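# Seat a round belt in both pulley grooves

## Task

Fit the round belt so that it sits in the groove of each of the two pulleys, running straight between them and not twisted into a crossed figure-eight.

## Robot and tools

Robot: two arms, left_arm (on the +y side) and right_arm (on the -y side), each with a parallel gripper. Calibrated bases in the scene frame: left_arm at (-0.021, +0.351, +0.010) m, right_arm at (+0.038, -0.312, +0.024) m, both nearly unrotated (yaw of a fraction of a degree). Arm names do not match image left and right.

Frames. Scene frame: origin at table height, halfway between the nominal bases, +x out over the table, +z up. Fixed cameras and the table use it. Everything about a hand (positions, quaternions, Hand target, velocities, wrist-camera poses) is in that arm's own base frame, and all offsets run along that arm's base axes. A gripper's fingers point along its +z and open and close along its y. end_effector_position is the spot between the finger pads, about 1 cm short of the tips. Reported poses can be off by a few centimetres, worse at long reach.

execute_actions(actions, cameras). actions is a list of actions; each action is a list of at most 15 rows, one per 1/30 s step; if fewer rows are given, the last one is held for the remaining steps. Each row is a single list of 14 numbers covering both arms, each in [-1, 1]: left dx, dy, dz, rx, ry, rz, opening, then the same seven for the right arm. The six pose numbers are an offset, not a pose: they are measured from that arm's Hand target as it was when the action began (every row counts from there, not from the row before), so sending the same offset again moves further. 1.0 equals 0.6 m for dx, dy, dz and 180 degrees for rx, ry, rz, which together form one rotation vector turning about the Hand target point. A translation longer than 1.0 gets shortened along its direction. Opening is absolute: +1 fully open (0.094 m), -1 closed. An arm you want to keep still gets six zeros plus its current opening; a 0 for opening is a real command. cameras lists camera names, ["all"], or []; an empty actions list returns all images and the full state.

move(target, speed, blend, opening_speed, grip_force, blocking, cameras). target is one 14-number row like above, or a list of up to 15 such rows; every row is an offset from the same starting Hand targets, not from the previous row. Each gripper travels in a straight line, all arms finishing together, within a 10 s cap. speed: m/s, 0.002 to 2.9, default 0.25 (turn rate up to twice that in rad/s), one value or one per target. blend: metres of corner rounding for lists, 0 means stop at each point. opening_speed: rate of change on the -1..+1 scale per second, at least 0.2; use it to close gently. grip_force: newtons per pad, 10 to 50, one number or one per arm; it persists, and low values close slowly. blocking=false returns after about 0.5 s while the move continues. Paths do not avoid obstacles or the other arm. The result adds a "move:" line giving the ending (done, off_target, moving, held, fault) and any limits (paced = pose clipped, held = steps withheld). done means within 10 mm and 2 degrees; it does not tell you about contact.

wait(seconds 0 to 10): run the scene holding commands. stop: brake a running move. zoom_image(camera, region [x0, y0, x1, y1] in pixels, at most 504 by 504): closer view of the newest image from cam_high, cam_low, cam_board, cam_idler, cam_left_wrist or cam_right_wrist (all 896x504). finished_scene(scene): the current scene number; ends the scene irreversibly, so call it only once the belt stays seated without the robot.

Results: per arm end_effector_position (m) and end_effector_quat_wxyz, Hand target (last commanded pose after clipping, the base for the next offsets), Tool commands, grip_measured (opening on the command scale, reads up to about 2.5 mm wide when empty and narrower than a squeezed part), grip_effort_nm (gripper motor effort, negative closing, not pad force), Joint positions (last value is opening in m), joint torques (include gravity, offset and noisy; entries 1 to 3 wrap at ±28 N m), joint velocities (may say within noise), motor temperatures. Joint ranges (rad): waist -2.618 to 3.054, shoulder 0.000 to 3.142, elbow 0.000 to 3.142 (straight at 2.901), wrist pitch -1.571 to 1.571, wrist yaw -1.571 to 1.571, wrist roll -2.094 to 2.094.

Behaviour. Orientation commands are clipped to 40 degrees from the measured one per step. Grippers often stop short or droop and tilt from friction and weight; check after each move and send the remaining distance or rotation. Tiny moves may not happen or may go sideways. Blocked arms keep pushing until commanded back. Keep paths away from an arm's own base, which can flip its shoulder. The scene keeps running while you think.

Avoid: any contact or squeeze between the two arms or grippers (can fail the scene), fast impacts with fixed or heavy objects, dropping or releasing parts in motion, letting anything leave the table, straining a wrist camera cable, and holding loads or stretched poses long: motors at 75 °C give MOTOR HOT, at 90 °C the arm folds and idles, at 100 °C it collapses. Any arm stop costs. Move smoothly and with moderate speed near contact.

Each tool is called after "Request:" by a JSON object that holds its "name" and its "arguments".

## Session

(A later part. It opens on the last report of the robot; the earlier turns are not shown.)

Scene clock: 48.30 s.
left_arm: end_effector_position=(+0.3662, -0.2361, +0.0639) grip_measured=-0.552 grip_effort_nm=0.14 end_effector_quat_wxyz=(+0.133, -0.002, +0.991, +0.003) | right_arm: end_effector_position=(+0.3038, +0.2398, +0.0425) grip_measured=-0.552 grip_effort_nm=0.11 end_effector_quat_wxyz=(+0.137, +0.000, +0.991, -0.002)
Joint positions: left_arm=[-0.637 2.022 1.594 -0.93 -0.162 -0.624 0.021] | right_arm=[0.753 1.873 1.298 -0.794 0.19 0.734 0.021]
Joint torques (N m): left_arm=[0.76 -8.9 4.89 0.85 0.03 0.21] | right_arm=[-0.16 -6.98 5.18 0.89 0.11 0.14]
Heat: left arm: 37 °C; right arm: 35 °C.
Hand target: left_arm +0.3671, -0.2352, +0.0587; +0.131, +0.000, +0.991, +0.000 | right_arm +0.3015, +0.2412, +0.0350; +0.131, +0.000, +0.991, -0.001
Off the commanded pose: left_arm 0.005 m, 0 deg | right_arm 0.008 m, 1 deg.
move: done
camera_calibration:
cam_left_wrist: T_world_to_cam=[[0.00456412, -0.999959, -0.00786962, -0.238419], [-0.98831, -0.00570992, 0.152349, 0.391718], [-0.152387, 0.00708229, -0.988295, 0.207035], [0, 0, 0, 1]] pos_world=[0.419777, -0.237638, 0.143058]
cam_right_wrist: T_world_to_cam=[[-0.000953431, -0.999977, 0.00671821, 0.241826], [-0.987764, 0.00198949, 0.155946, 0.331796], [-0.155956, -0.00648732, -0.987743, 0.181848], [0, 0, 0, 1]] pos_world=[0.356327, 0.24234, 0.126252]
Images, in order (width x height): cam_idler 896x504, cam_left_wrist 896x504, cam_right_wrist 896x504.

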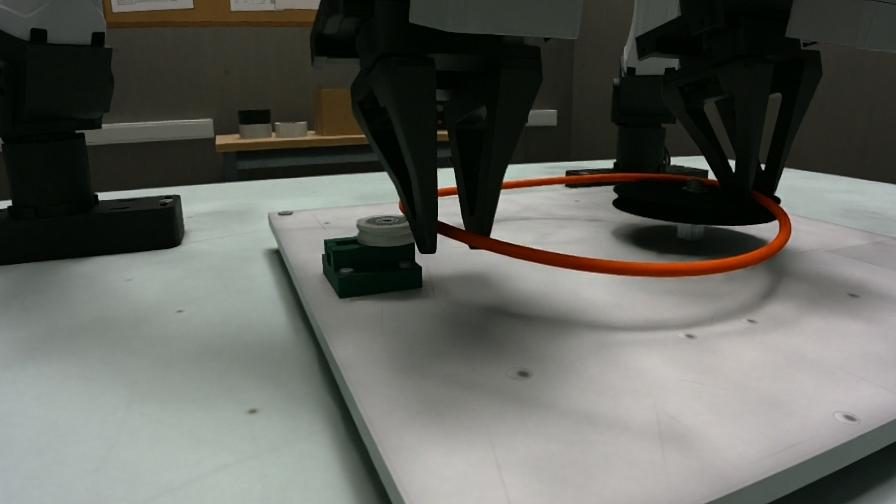

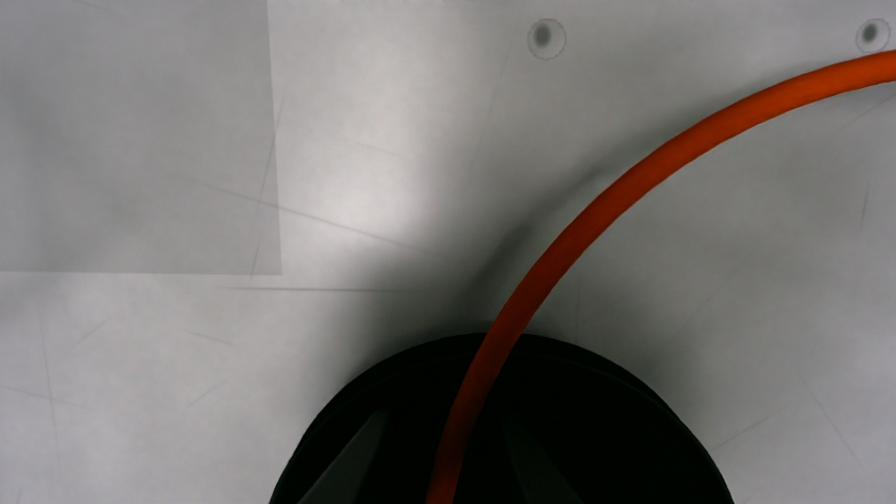

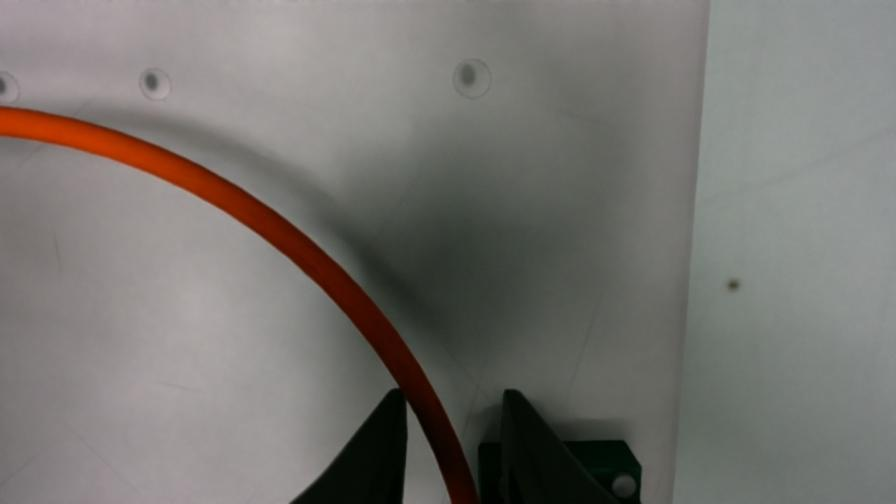

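Request:
{"name": "move", "arguments": {"target": [0,0,0,0,0,0,-0.96,0,0,0.002,0,0,0,-0.96], "opening_speed": 0.3, "cameras": ["cam_left_wrist","cam_right_wrist","cam_idler"]}}

Scene clock: 50.27 s.
left_arm: end_effector_position=(+0.3668, -0.2375, +0.0641) grip_measured=-0.913 grip_effort_nm=-0.97 end_effector_quat_wxyz=(+0.134, -0.001, +0.991, -0.001) | right_arm: end_effector_position=(+0.3037, +0.2403, +0.0424) grip_measured=-0.904 grip_effort_nm=-0.98 end_effector_quat_wxyz=(+0.137, +0.000, +0.991, -0.001)
Joint positions: left_arm=[-0.637 2.022 1.594 -0.924 -0.158 -0.622 0.004] | right_arm=[0.753 1.873 1.298 -0.793 0.187 0.734 0.005]
Joint torques (N m): left_arm=[0.76 -8.91 4.89 0.8 -0.01 0.18] | right_arm=[0.1 -6.99 5.24 0.81 0.14 0.14]
Heat: left arm: 37 °C; right arm: 35 °C.
Hand target: left_arm +0.3671, -0.2352, +0.0587; +0.131, +0.000, +0.991, +0.000 | right_arm +0.3015, +0.2412, +0.0362; +0.131, +0.000, +0.991, -0.001
Off the commanded pose: left_arm 0.006 m, 0 deg | right_arm 0.007 m, 1 deg.
move: done
camera_calibration:
cam_left_wrist: T_world_to_cam=[[0.00151422, -0.999997, -0.00178834, -0.239029], [-0.988655, -0.00176564, 0.150194, 0.393657], [-0.150197, 0.00154062, -0.988655, 0.205241], [0, 0, 0, 1]] pos_world=[0.42038, -0.238649, 0.14336]
cam_right_wrist: T_world_to_cam=[[-0.000399121, -0.999992, 0.00398762, 0.242273], [-0.987621, 0.00101967, 0.156856, 0.331881], [-0.156858, -0.00387565, -0.987614, 0.181425], [0, 0, 0, 1]] pos_world=[0.356328, 0.242636, 0.126154]
Images, in order (width x height): cam_idler 896x504, cam_left_wrist 896x504, cam_right_wrist 896x504.

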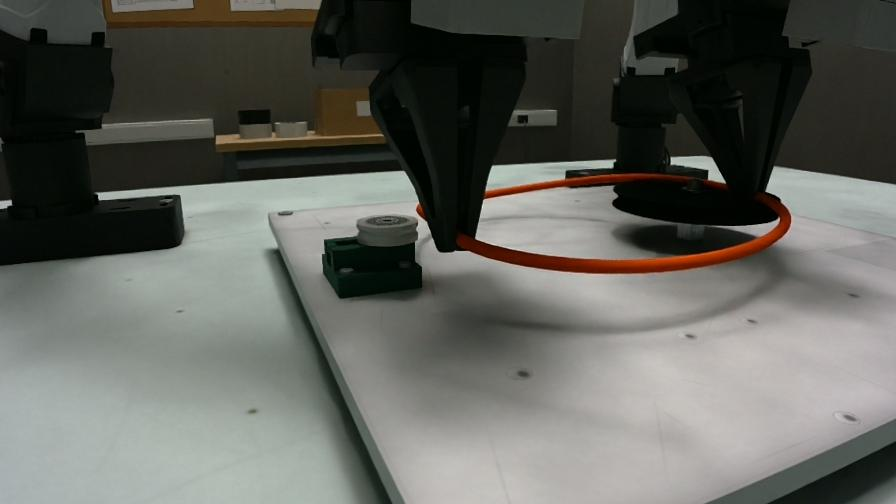

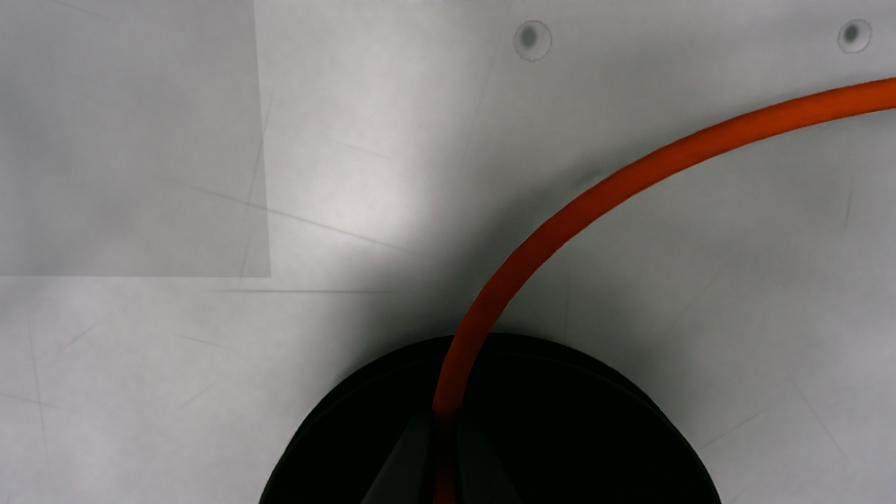

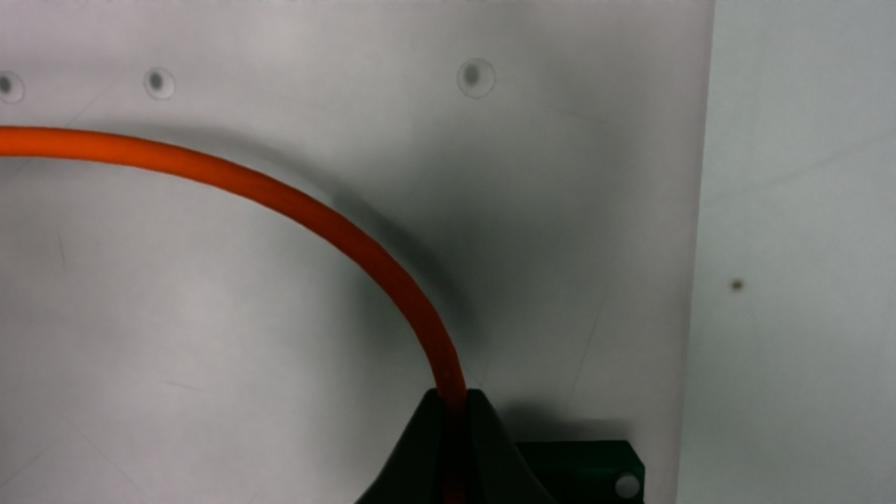

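Request:
{"name": "move", "arguments": {"target": [[0,0,0.08,0,0,0,-0.96,0,0,0.08,0,0,0,-0.96],[-0.057,0,0.08,0,0,0,-0.96,-0.06,-0.075,0.08,0,0,0,-0.96]], "speed": 0.1, "cameras": ["all"]}}

Scene clock: 54.93 s.
left_arm: end_effector_position=(+0.3350, -0.2421, +0.0946) grip_measured=-0.915 grip_effort_nm=-1.01 end_effector_quat_wxyz=(+0.119, +0.013, +0.993, -0.001) | right_arm: end_effector_position=(+0.2663, +0.2069, +0.0824) grip_measured=-0.904 grip_effort_nm=-1.01 end_effector_quat_wxyz=(+0.129, -0.008, +0.992, +0.007)
Joint positions: left_arm=[-0.688 1.939 1.606 -1.048 -0.147 -0.648 0.004] | right_arm=[0.744 1.646 1.192 -0.913 0.162 0.712 0.004]
Joint torques (N m): left_arm=[0.38 -12.1 4.94 0.52 -0.24 -0.14] | right_arm=[-1.59 -7.98 4.9 0.61 0.36 0.12]
Heat: left arm: 38 °C; right arm: 35 °C.
Hand target: left_arm +0.3329, -0.2353, +0.1068; +0.131, +0.000, +0.991, +0.000 | right_arm +0.2655, +0.1962, +0.0842; +0.131, +0.000, +0.991, -0.001
Off the commanded pose: left_arm 0.014 m, 2 deg | right_arm 0.011 m, 1 deg.
move: off_target (left_arm, right_arm)
camera_calibration:
cam_left_wrist: T_world_to_cam=[[-0.0256426, -0.999661, -0.00454078, -0.234066], [-0.98345, 0.0244113, 0.17953, 0.359313], [-0.179359, 0.00906925, -0.983742, 0.241752], [0, 0, 0, 1]] pos_world=[0.390724, -0.244951, 0.172252]
cam_right_wrist: T_world_to_cam=[[0.0175438, -0.999804, -0.00921902, 0.204993], [-0.984917, -0.0188686, 0.171995, 0.290811], [-0.172135, 0.00606252, -0.985055, 0.216725], [0, 0, 0, 1]] pos_world=[0.320135, 0.209126, 0.165358]

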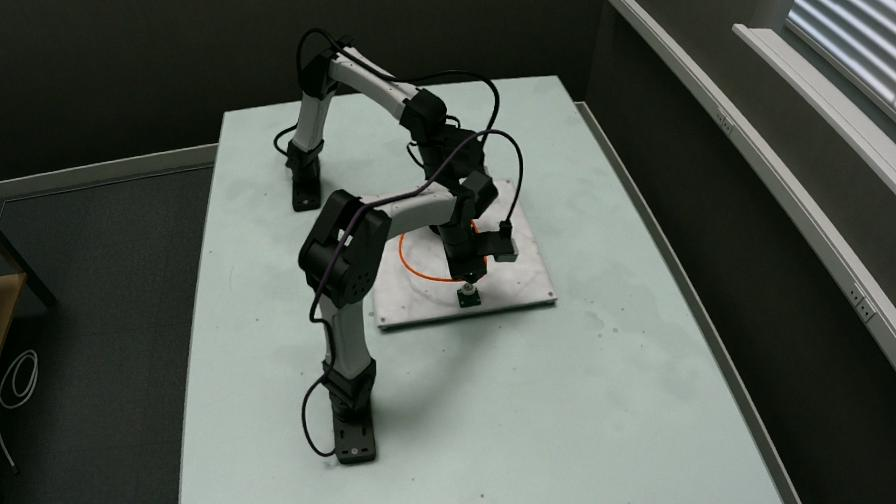

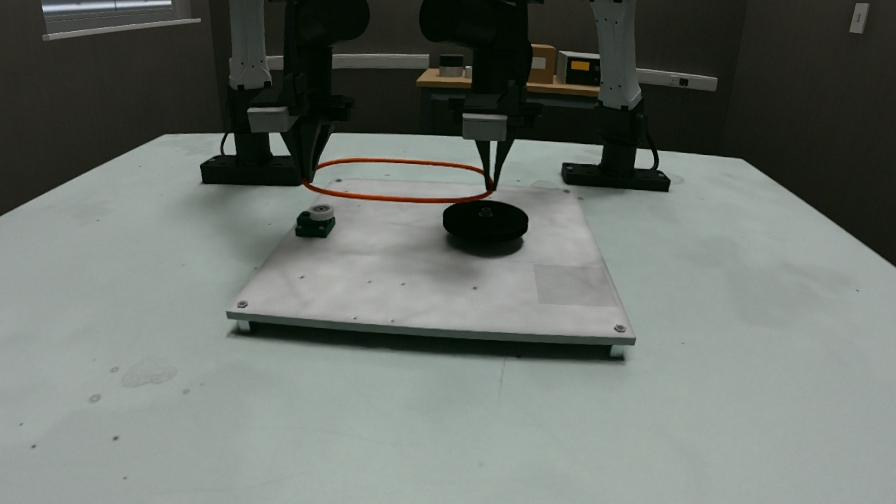

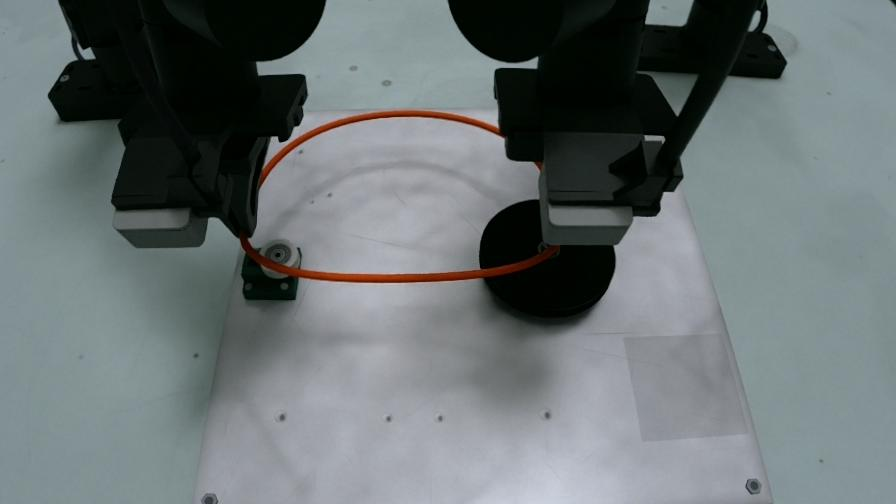

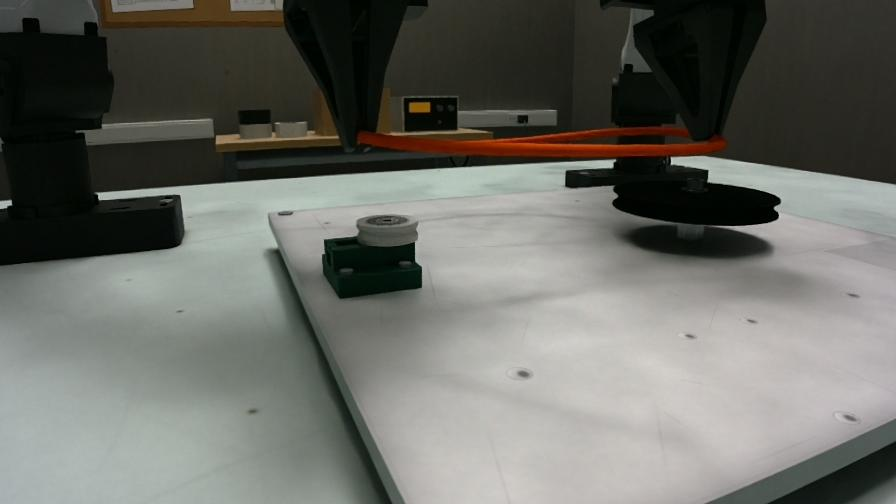

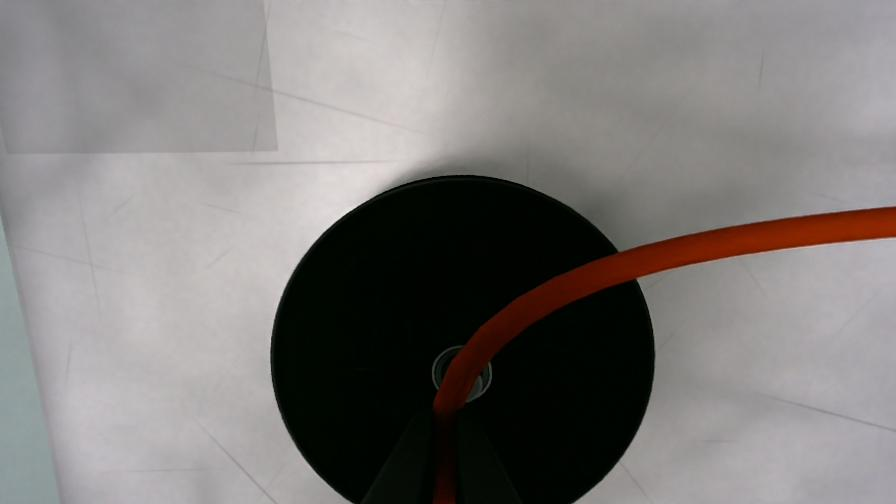

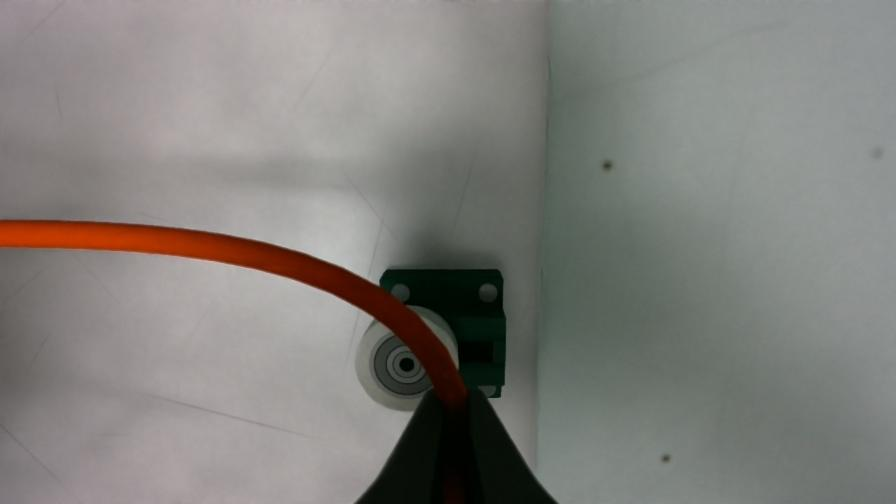

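Request:
{"name": "move", "arguments": {"target": [[0,-0.023,-0.02,0,0,0,-0.96,0.043,-0.012,0,0,0,0,-0.96],[0,-0.023,-0.03,0,0,0,-0.96,0.043,-0.012,-0.065,0,0,0,-0.96]], "speed": 0.08, "cameras": ["all"]}}

Request:
{"name": "zoom_image", "arguments": {"camera": "cam_idler", "region": [280, 140, 530, 300]}}

Scene clock: 58.67 s.
left_arm: end_effector_position=(+0.3348, -0.2563, +0.0930) grip_measured=-0.915 grip_effort_nm=-1.01 end_effector_quat_wxyz=(+0.133, +0.010, +0.991, -0.016) | right_arm: end_effector_position=(+0.2909, +0.1988, +0.0525) grip_measured=-0.904 grip_effort_nm=-1.01 end_effector_quat_wxyz=(+0.136, -0.007, +0.991, +0.015)
Joint positions: left_arm=[-0.714 1.939 1.592 -0.999 -0.147 -0.677 0.004] | right_arm=[0.67 1.708 1.132 -0.76 0.143 0.639 0.004]
Joint torques (N m): left_arm=[0.2 -8.68 5.04 0.58 -0.31 -0.12] | right_arm=[-1.52 -5.86 5 0.76 0.32 0.1]
Heat: left arm: 38 °C; right arm: 36 °C.
Hand target: left_arm +0.3329, -0.2491, +0.0888; +0.131, +0.000, +0.991, +0.000 | right_arm +0.2913, +0.1889, +0.0452; +0.131, +0.000, +0.991, -0.001
Off the commanded pose: left_arm 0.009 m, 2 deg | right_arm 0.012 m, 2 deg.
move: off_target (right_arm)
camera_calibration:
cam_left_wrist: T_world_to_cam=[[-0.0241446, -0.999392, 0.0251429, -0.251493], [-0.987962, 0.0276975, 0.152199, 0.364699], [-0.152803, -0.0211654, -0.98803, 0.224032], [0, 0, 0, 1]] pos_world=[0.388469, -0.2567, 0.172167]
cam_right_wrist: T_world_to_cam=[[0.0182671, -0.999538, -0.0243079, 0.196639], [-0.987127, -0.0218932, 0.158431, 0.322001], [-0.15889, 0.0211009, -0.987071, 0.184705], [0, 0, 0, 1]] pos_world=[0.343612, 0.1997, 0.136082]

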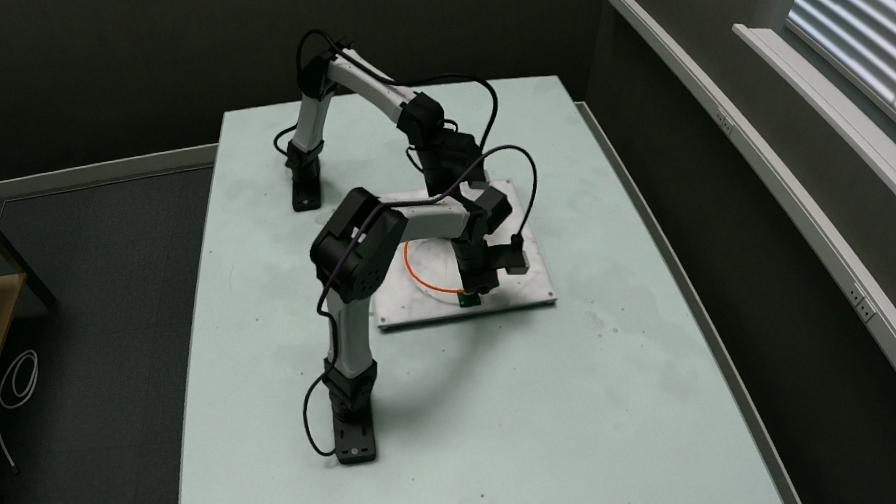

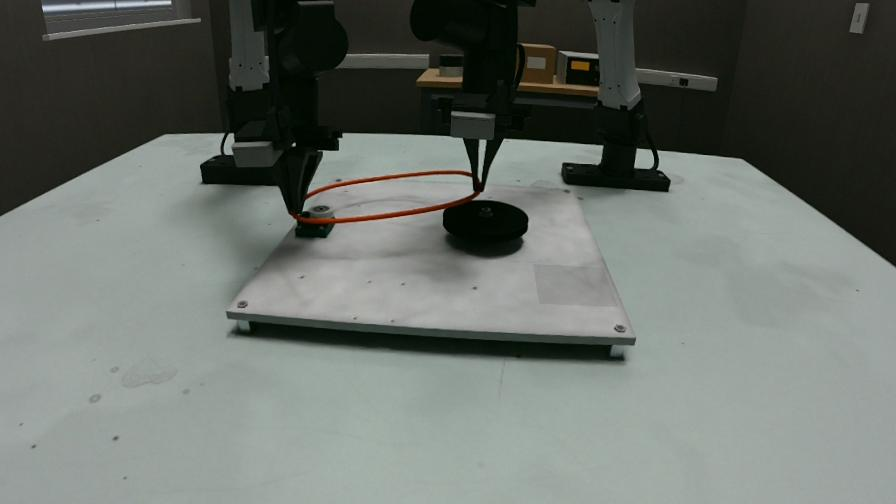

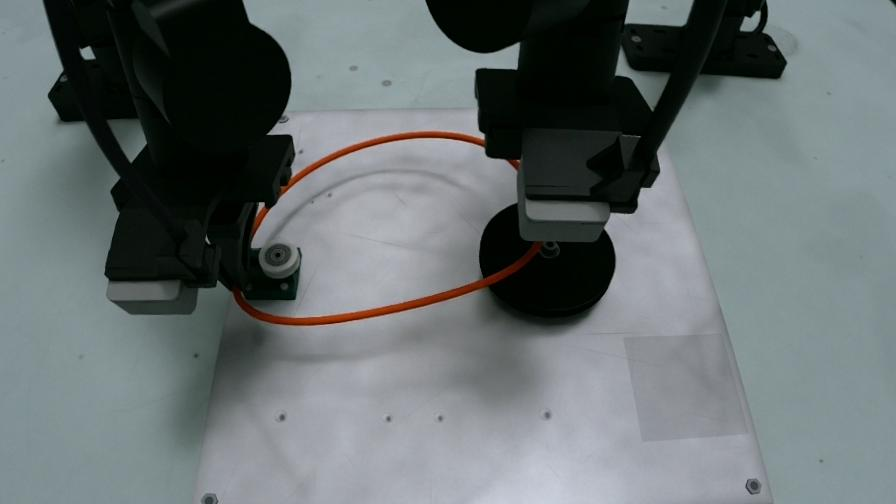

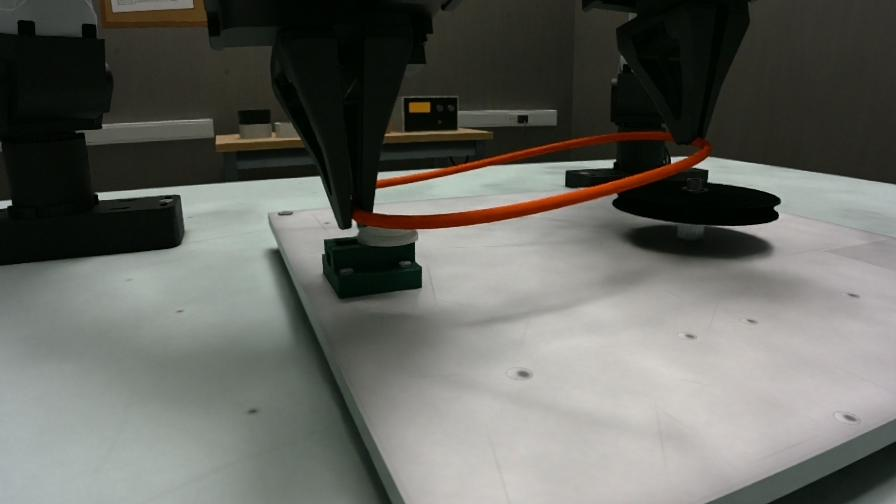

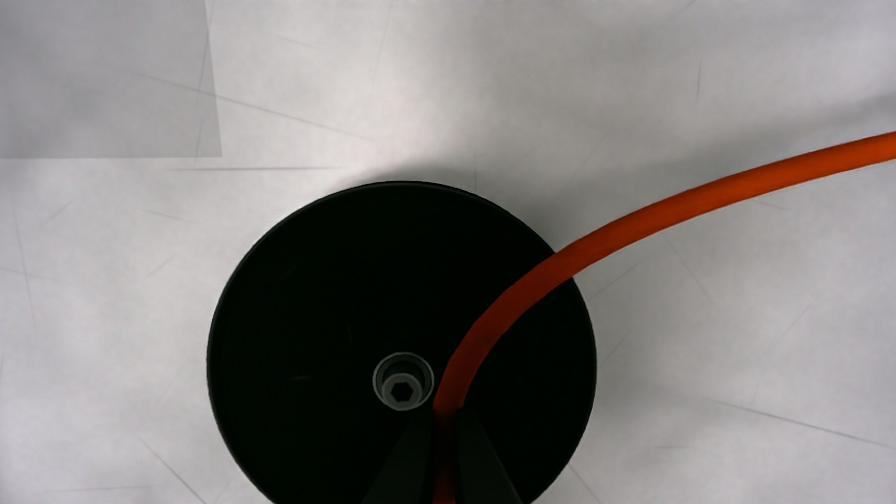

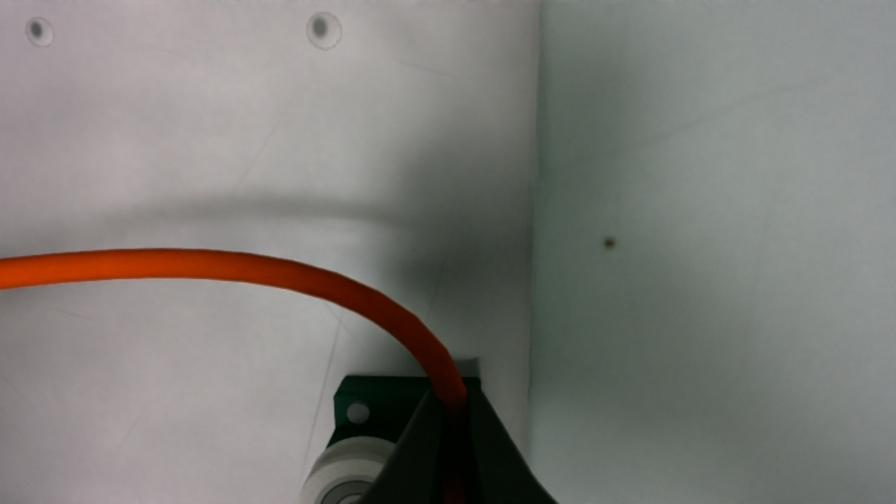

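Scaled by 2.016 from the camera's 896x504 image, which has a finer 1280x720 frame.

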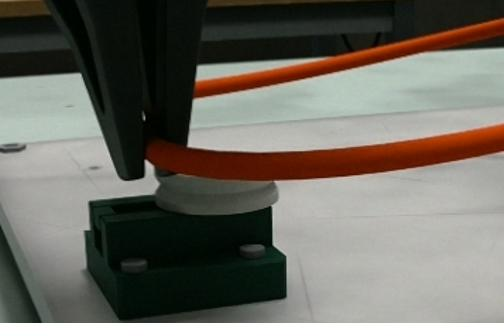

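Request:
{"name": "move", "arguments": {"target": [0,0,-0.03,0,0,0,-0.96,0,0,-0.018,0,0,0,-0.96], "speed": 0.06, "cameras": ["cam_idler","cam_board","cam_right_wrist","cam_left_wrist"]}}

Request:
{"name": "zoom_image", "arguments": {"camera": "cam_idler", "region": [280, 140, 530, 300]}}

Scene clock: 60.43 s.
left_arm: end_effector_position=(+0.3344, -0.2559, +0.0762) grip_measured=-0.915 grip_effort_nm=-1.01 end_effector_quat_wxyz=(+0.133, +0.010, +0.991, -0.016) | right_arm: end_effector_position=(+0.2915, +0.1993, +0.0428) grip_measured=-0.904 grip_effort_nm=-1.01 end_effector_quat_wxyz=(+0.137, -0.007, +0.990, +0.016)
Joint positions: left_arm=[-0.714 1.946 1.534 -0.933 -0.147 -0.677 0.004] | right_arm=[0.67 1.721 1.106 -0.718 0.143 0.639 0.004]
Joint torques (N m): left_arm=[0.18 -8.32 5.07 0.59 -0.31 -0.11] | right_arm=[-1.46 -5.49 4.98 0.77 0.35 0.05]
Heat: left arm: 38 °C; right arm: 36 °C.
Hand target: left_arm +0.3328, -0.2490, +0.0707; +0.131, +0.000, +0.991, +0.000 | right_arm +0.2914, +0.1890, +0.0345; +0.131, +0.000, +0.991, -0.001
Off the commanded pose: left_arm 0.009 m, 2 deg | right_arm 0.013 m, 2 deg.
move: off_target (right_arm)
camera_calibration:
cam_left_wrist: T_world_to_cam=[[-0.0237638, -0.999388, 0.0256732, -0.250913], [-0.988049, 0.0273908, 0.151686, 0.36687], [-0.152296, -0.0217617, -0.988095, 0.20714], [0, 0, 0, 1]] pos_world=[0.38807, -0.256301, 0.155467]
cam_right_wrist: T_world_to_cam=[[0.0183059, -0.999489, -0.0261909, 0.197013], [-0.987494, -0.0221764, 0.15609, 0.324384], [-0.156591, 0.023006, -0.987396, 0.174255], [0, 0, 0, 1]] pos_world=[0.344008, 0.200097, 0.126585]
Images, in order (width x height): cam_board 896x504, cam_idler 896x504, cam_left_wrist 896x504, cam_right_wrist 896x504.

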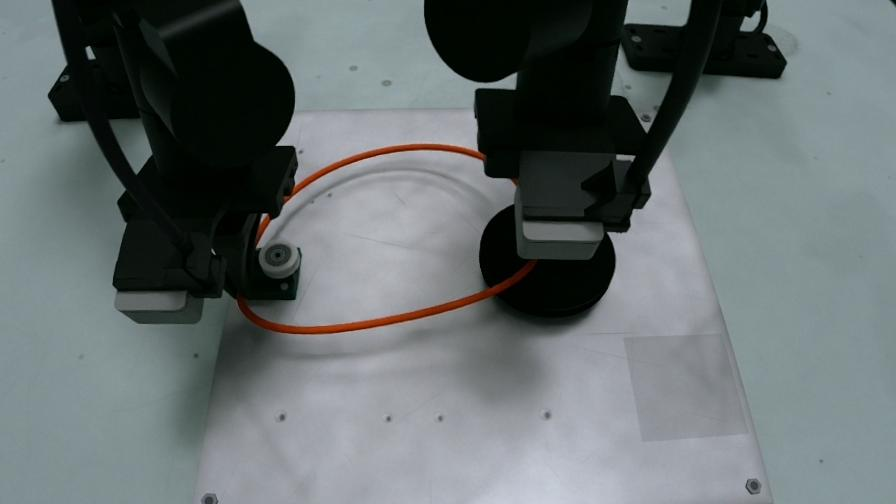

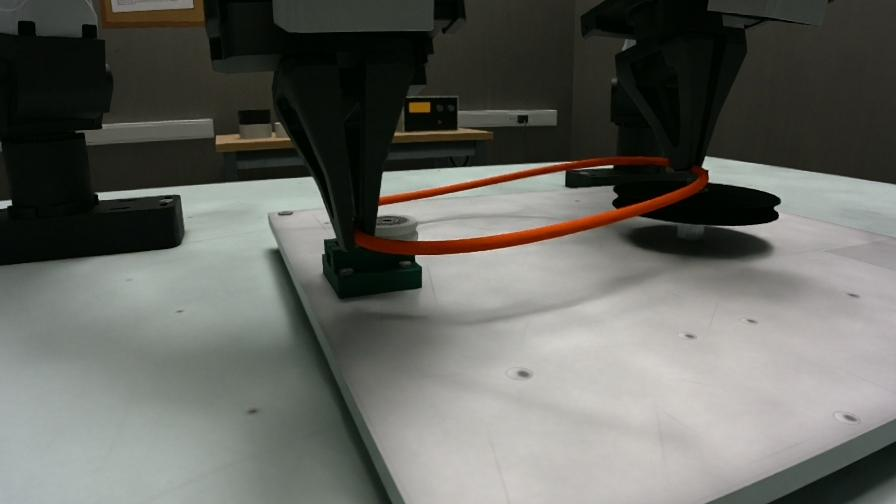

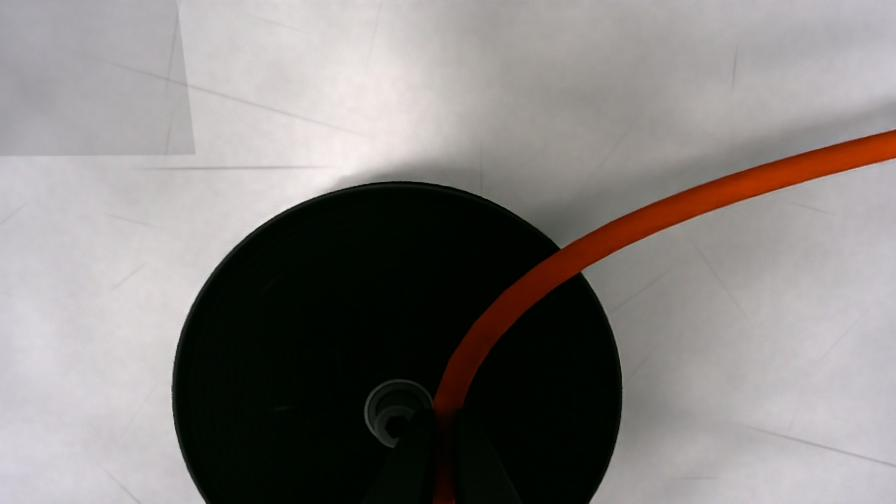

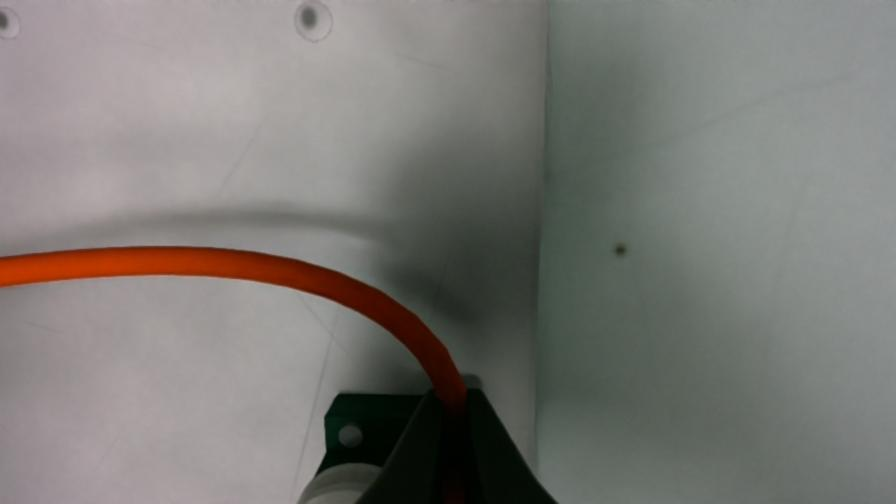

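Scaled by 2.016 from the camera's 896x504 image, which has a finer 1280x720 frame.

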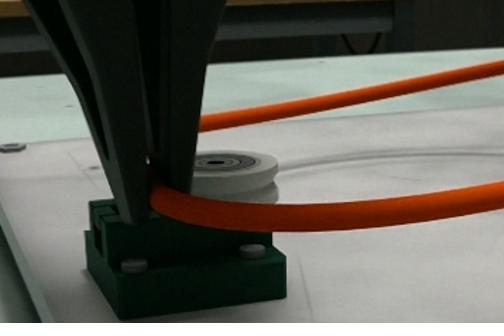

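Request:
{"name": "move", "arguments": {"target": [[0,0,0,0,0,0,-0.96,0,0,0.0,0,0,0,-0.82],[0,0.035,0,0,0,0,-0.96,0,0,0,0,0,0,-0.82]], "speed": 0.05, "cameras": ["cam_idler","cam_board","cam_right_wrist","cam_left_wrist"]}}

Request:
{"name": "zoom_image", "arguments": {"camera": "cam_idler", "region": [280, 140, 530, 300]}}

Scene clock: 63.40 s.
left_arm: end_effector_position=(+0.3330, -0.2450, +0.0701) grip_measured=-0.915 grip_effort_nm=-1.01 end_effector_quat_wxyz=(+0.131, +0.008, +0.991, -0.017) | right_arm: end_effector_position=(+0.2924, +0.2005, +0.0431) grip_measured=-0.820 grip_effort_nm=0.04 end_effector_quat_wxyz=(+0.139, -0.007, +0.990, +0.018)
Joint positions: left_arm=[-0.692 1.92 1.474 -0.898 -0.138 -0.659 0.004] | right_arm=[0.67 1.721 1.106 -0.712 0.141 0.639 0.008]
Joint torques (N m): left_arm=[2.19 -10.22 4.11 0.52 -0.3 0.15] | right_arm=[-1.35 -5.53 4.83 0.77 0.39 0.11]
Heat: left arm: 38 °C; right arm: 36 °C.
Hand target: left_arm +0.3329, -0.2281, +0.0708; +0.131, +0.000, +0.991, +0.000 | right_arm +0.2914, +0.1890, +0.0345; +0.131, +0.000, +0.991, -0.001
Off the commanded pose: left_arm 0.017 m, 2 deg | right_arm 0.014 m, 3 deg.
move: off_target (left_arm, right_arm)
camera_calibration:
cam_left_wrist: T_world_to_cam=[[-0.0212499, -0.999365, 0.0286114, -0.240891], [-0.987465, 0.0254566, 0.155772, 0.36513], [-0.156401, -0.0249426, -0.987379, 0.201596], [0, 0, 0, 1]] pos_world=[0.386964, -0.245005, 0.149067]
cam_right_wrist: T_world_to_cam=[[0.0189308, -0.999328, -0.0313969, 0.19812], [-0.987969, -0.0235179, 0.152851, 0.325752], [-0.153487, 0.0281256, -0.98775, 0.17278], [0, 0, 0, 1]] pos_world=[0.344602, 0.200788, 0.127092]
Images, in order (width x height): cam_board 896x504, cam_idler 896x504, cam_left_wrist 896x504, cam_right_wrist 896x504.

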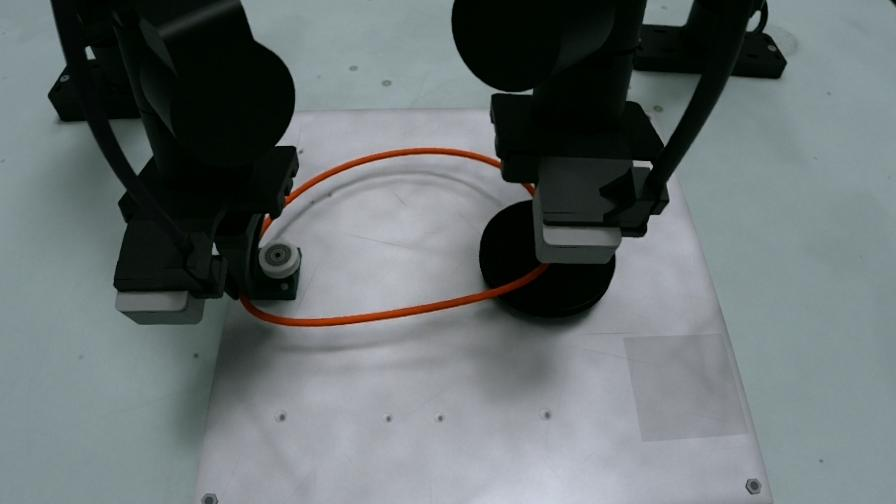

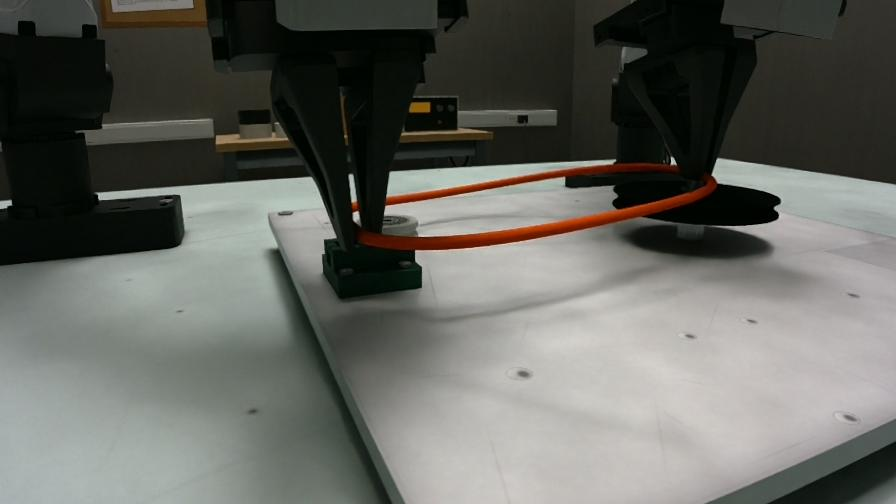

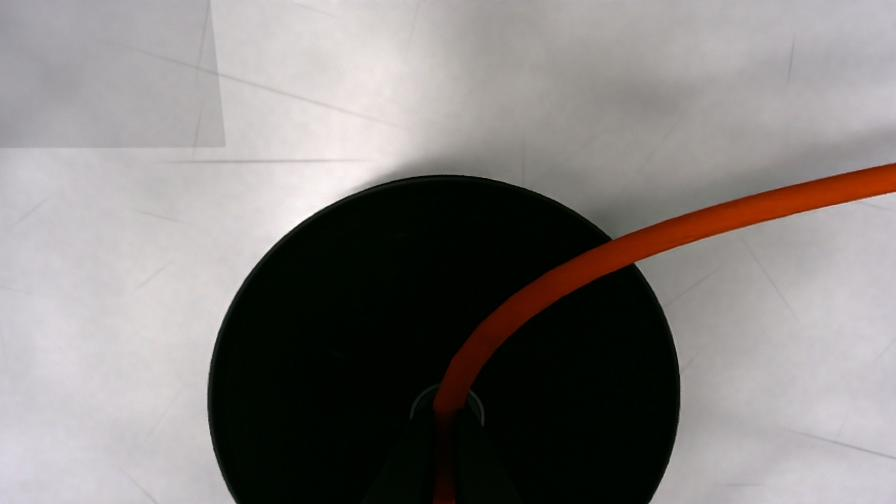

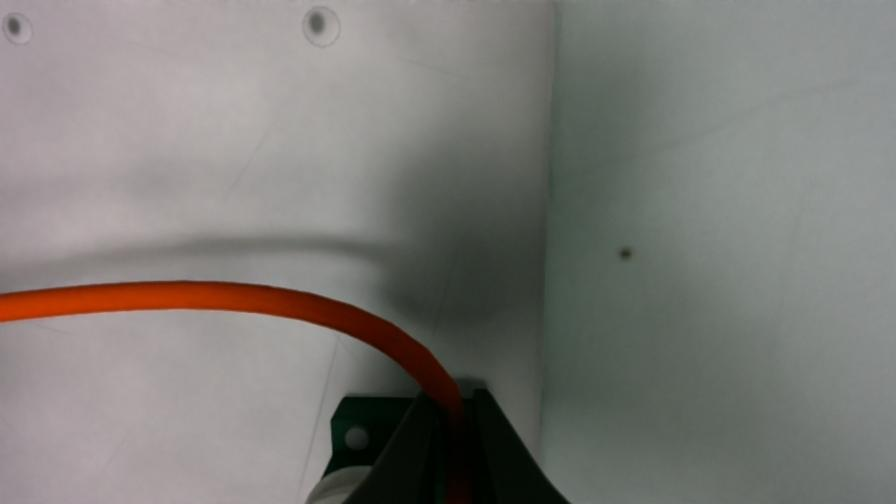

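Scaled by 2.016 from the camera's 896x504 image, which has a finer 1280x720 frame.

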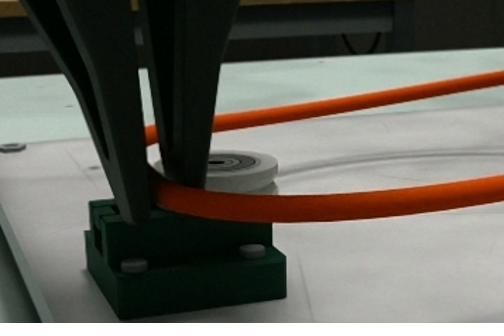

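Request:
{"name": "move", "arguments": {"target": [-0.003,0.035,0,0,0,0,-0.96,0,0,0,0,0,0,-0.82], "speed": 0.05, "cameras": ["cam_idler","cam_board","cam_right_wrist","cam_left_wrist"]}}

Request:
{"name": "zoom_image", "arguments": {"camera": "cam_idler", "region": [280, 140, 530, 300]}}

Scene clock: 64.93 s.
left_arm: end_effector_position=(+0.3332, -0.2292, +0.0630) grip_measured=-0.915 grip_effort_nm=-1.01 end_effector_quat_wxyz=(+0.129, +0.012, +0.991, -0.023) | right_arm: end_effector_position=(+0.2929, +0.2072, +0.0437) grip_measured=-0.820 grip_effort_nm=0.00 end_effector_quat_wxyz=(+0.138, -0.010, +0.990, +0.035)
Joint positions: left_arm=[-0.653 1.884 1.397 -0.847 -0.117 -0.615 0.004] | right_arm=[0.67 1.721 1.106 -0.694 0.113 0.636 0.008]
Joint torques (N m): left_arm=[2.47 -11.34 4.56 0.28 -0.42 0.14] | right_arm=[-1.43 -5.6 4.92 0.63 0.71 0.12]
Heat: left arm: 39 °C; right arm: 36 °C.
Hand target: left_arm +0.3311, -0.2070, +0.0707; +0.131, +0.000, +0.991, +0.000 | right_arm +0.2914, +0.1890, +0.0345; +0.131, +0.000, +0.991, -0.001
Off the commanded pose: left_arm 0.024 m, 3 deg | right_arm 0.020 m, 4 deg.
move: off_target (left_arm, right_arm)
camera_calibration:
cam_left_wrist: T_world_to_cam=[[-0.029549, -0.998764, 0.0399763, -0.222761], [-0.986651, 0.0355516, 0.158922, 0.367888], [-0.160146, -0.0347467, -0.986482, 0.193951], [0, 0, 0, 1]] pos_world=[0.387455, -0.228826, 0.141769]
cam_right_wrist: T_world_to_cam=[[0.0287803, -0.997563, -0.0635574, 0.203003], [-0.987322, -0.0382991, 0.154039, 0.329238], [-0.156098, 0.0583183, -0.986018, 0.16768], [0, 0, 0, 1]] pos_world=[0.345396, 0.20534, 0.127522]
Images, in order (width x height): cam_board 896x504, cam_idler 896x504, cam_left_wrist 896x504, cam_right_wrist 896x504.

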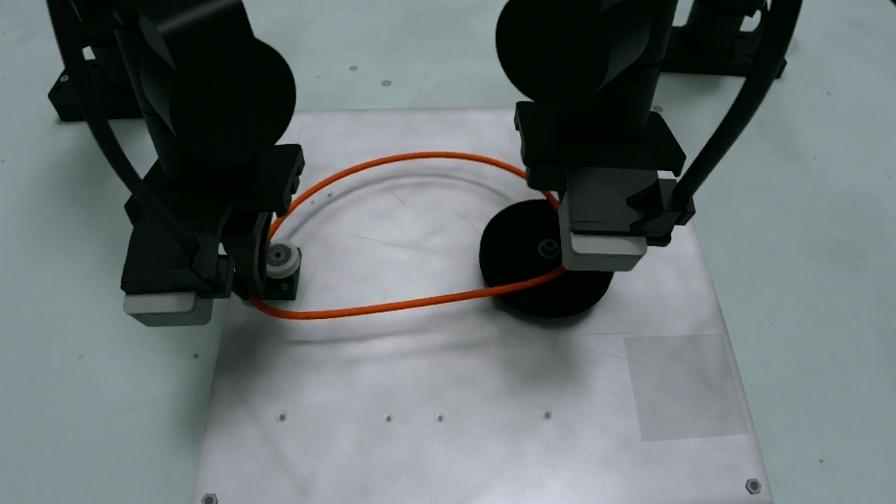

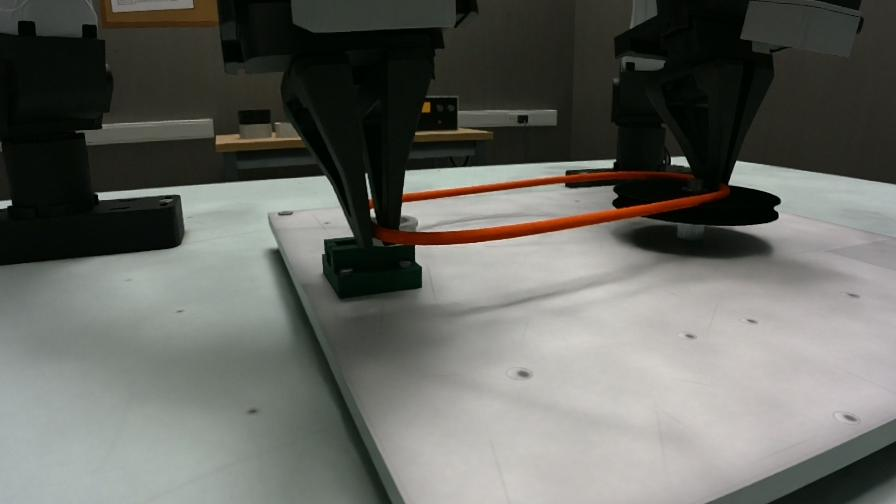

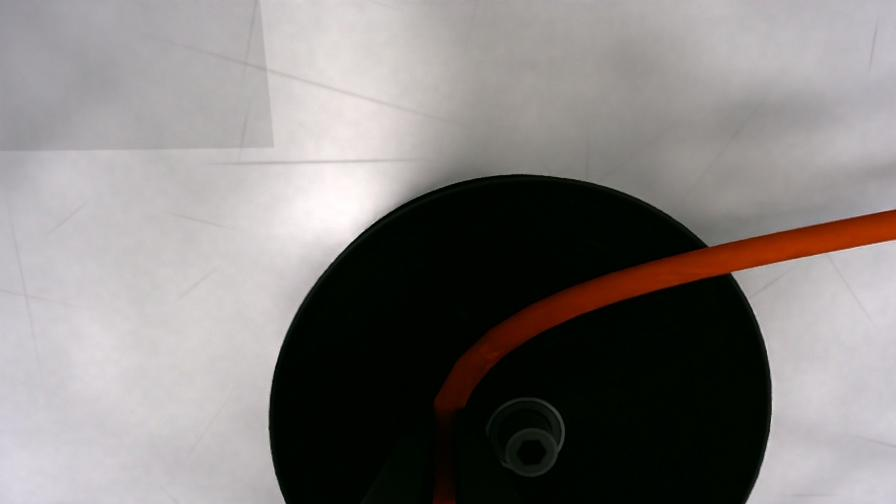

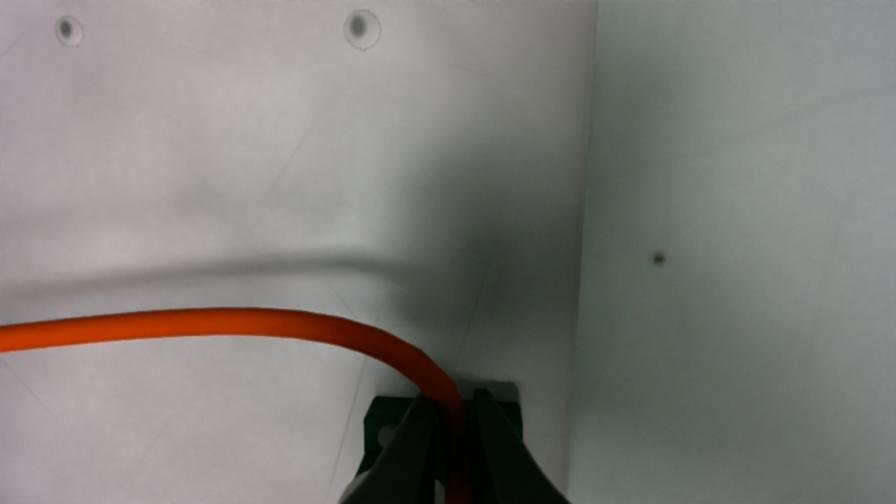

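Scaled by 2.016 from the camera's 896x504 image, which has a finer 1280x720 frame.

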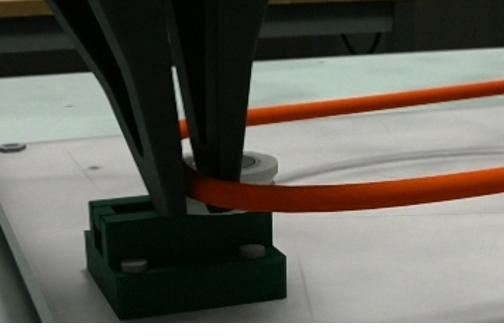

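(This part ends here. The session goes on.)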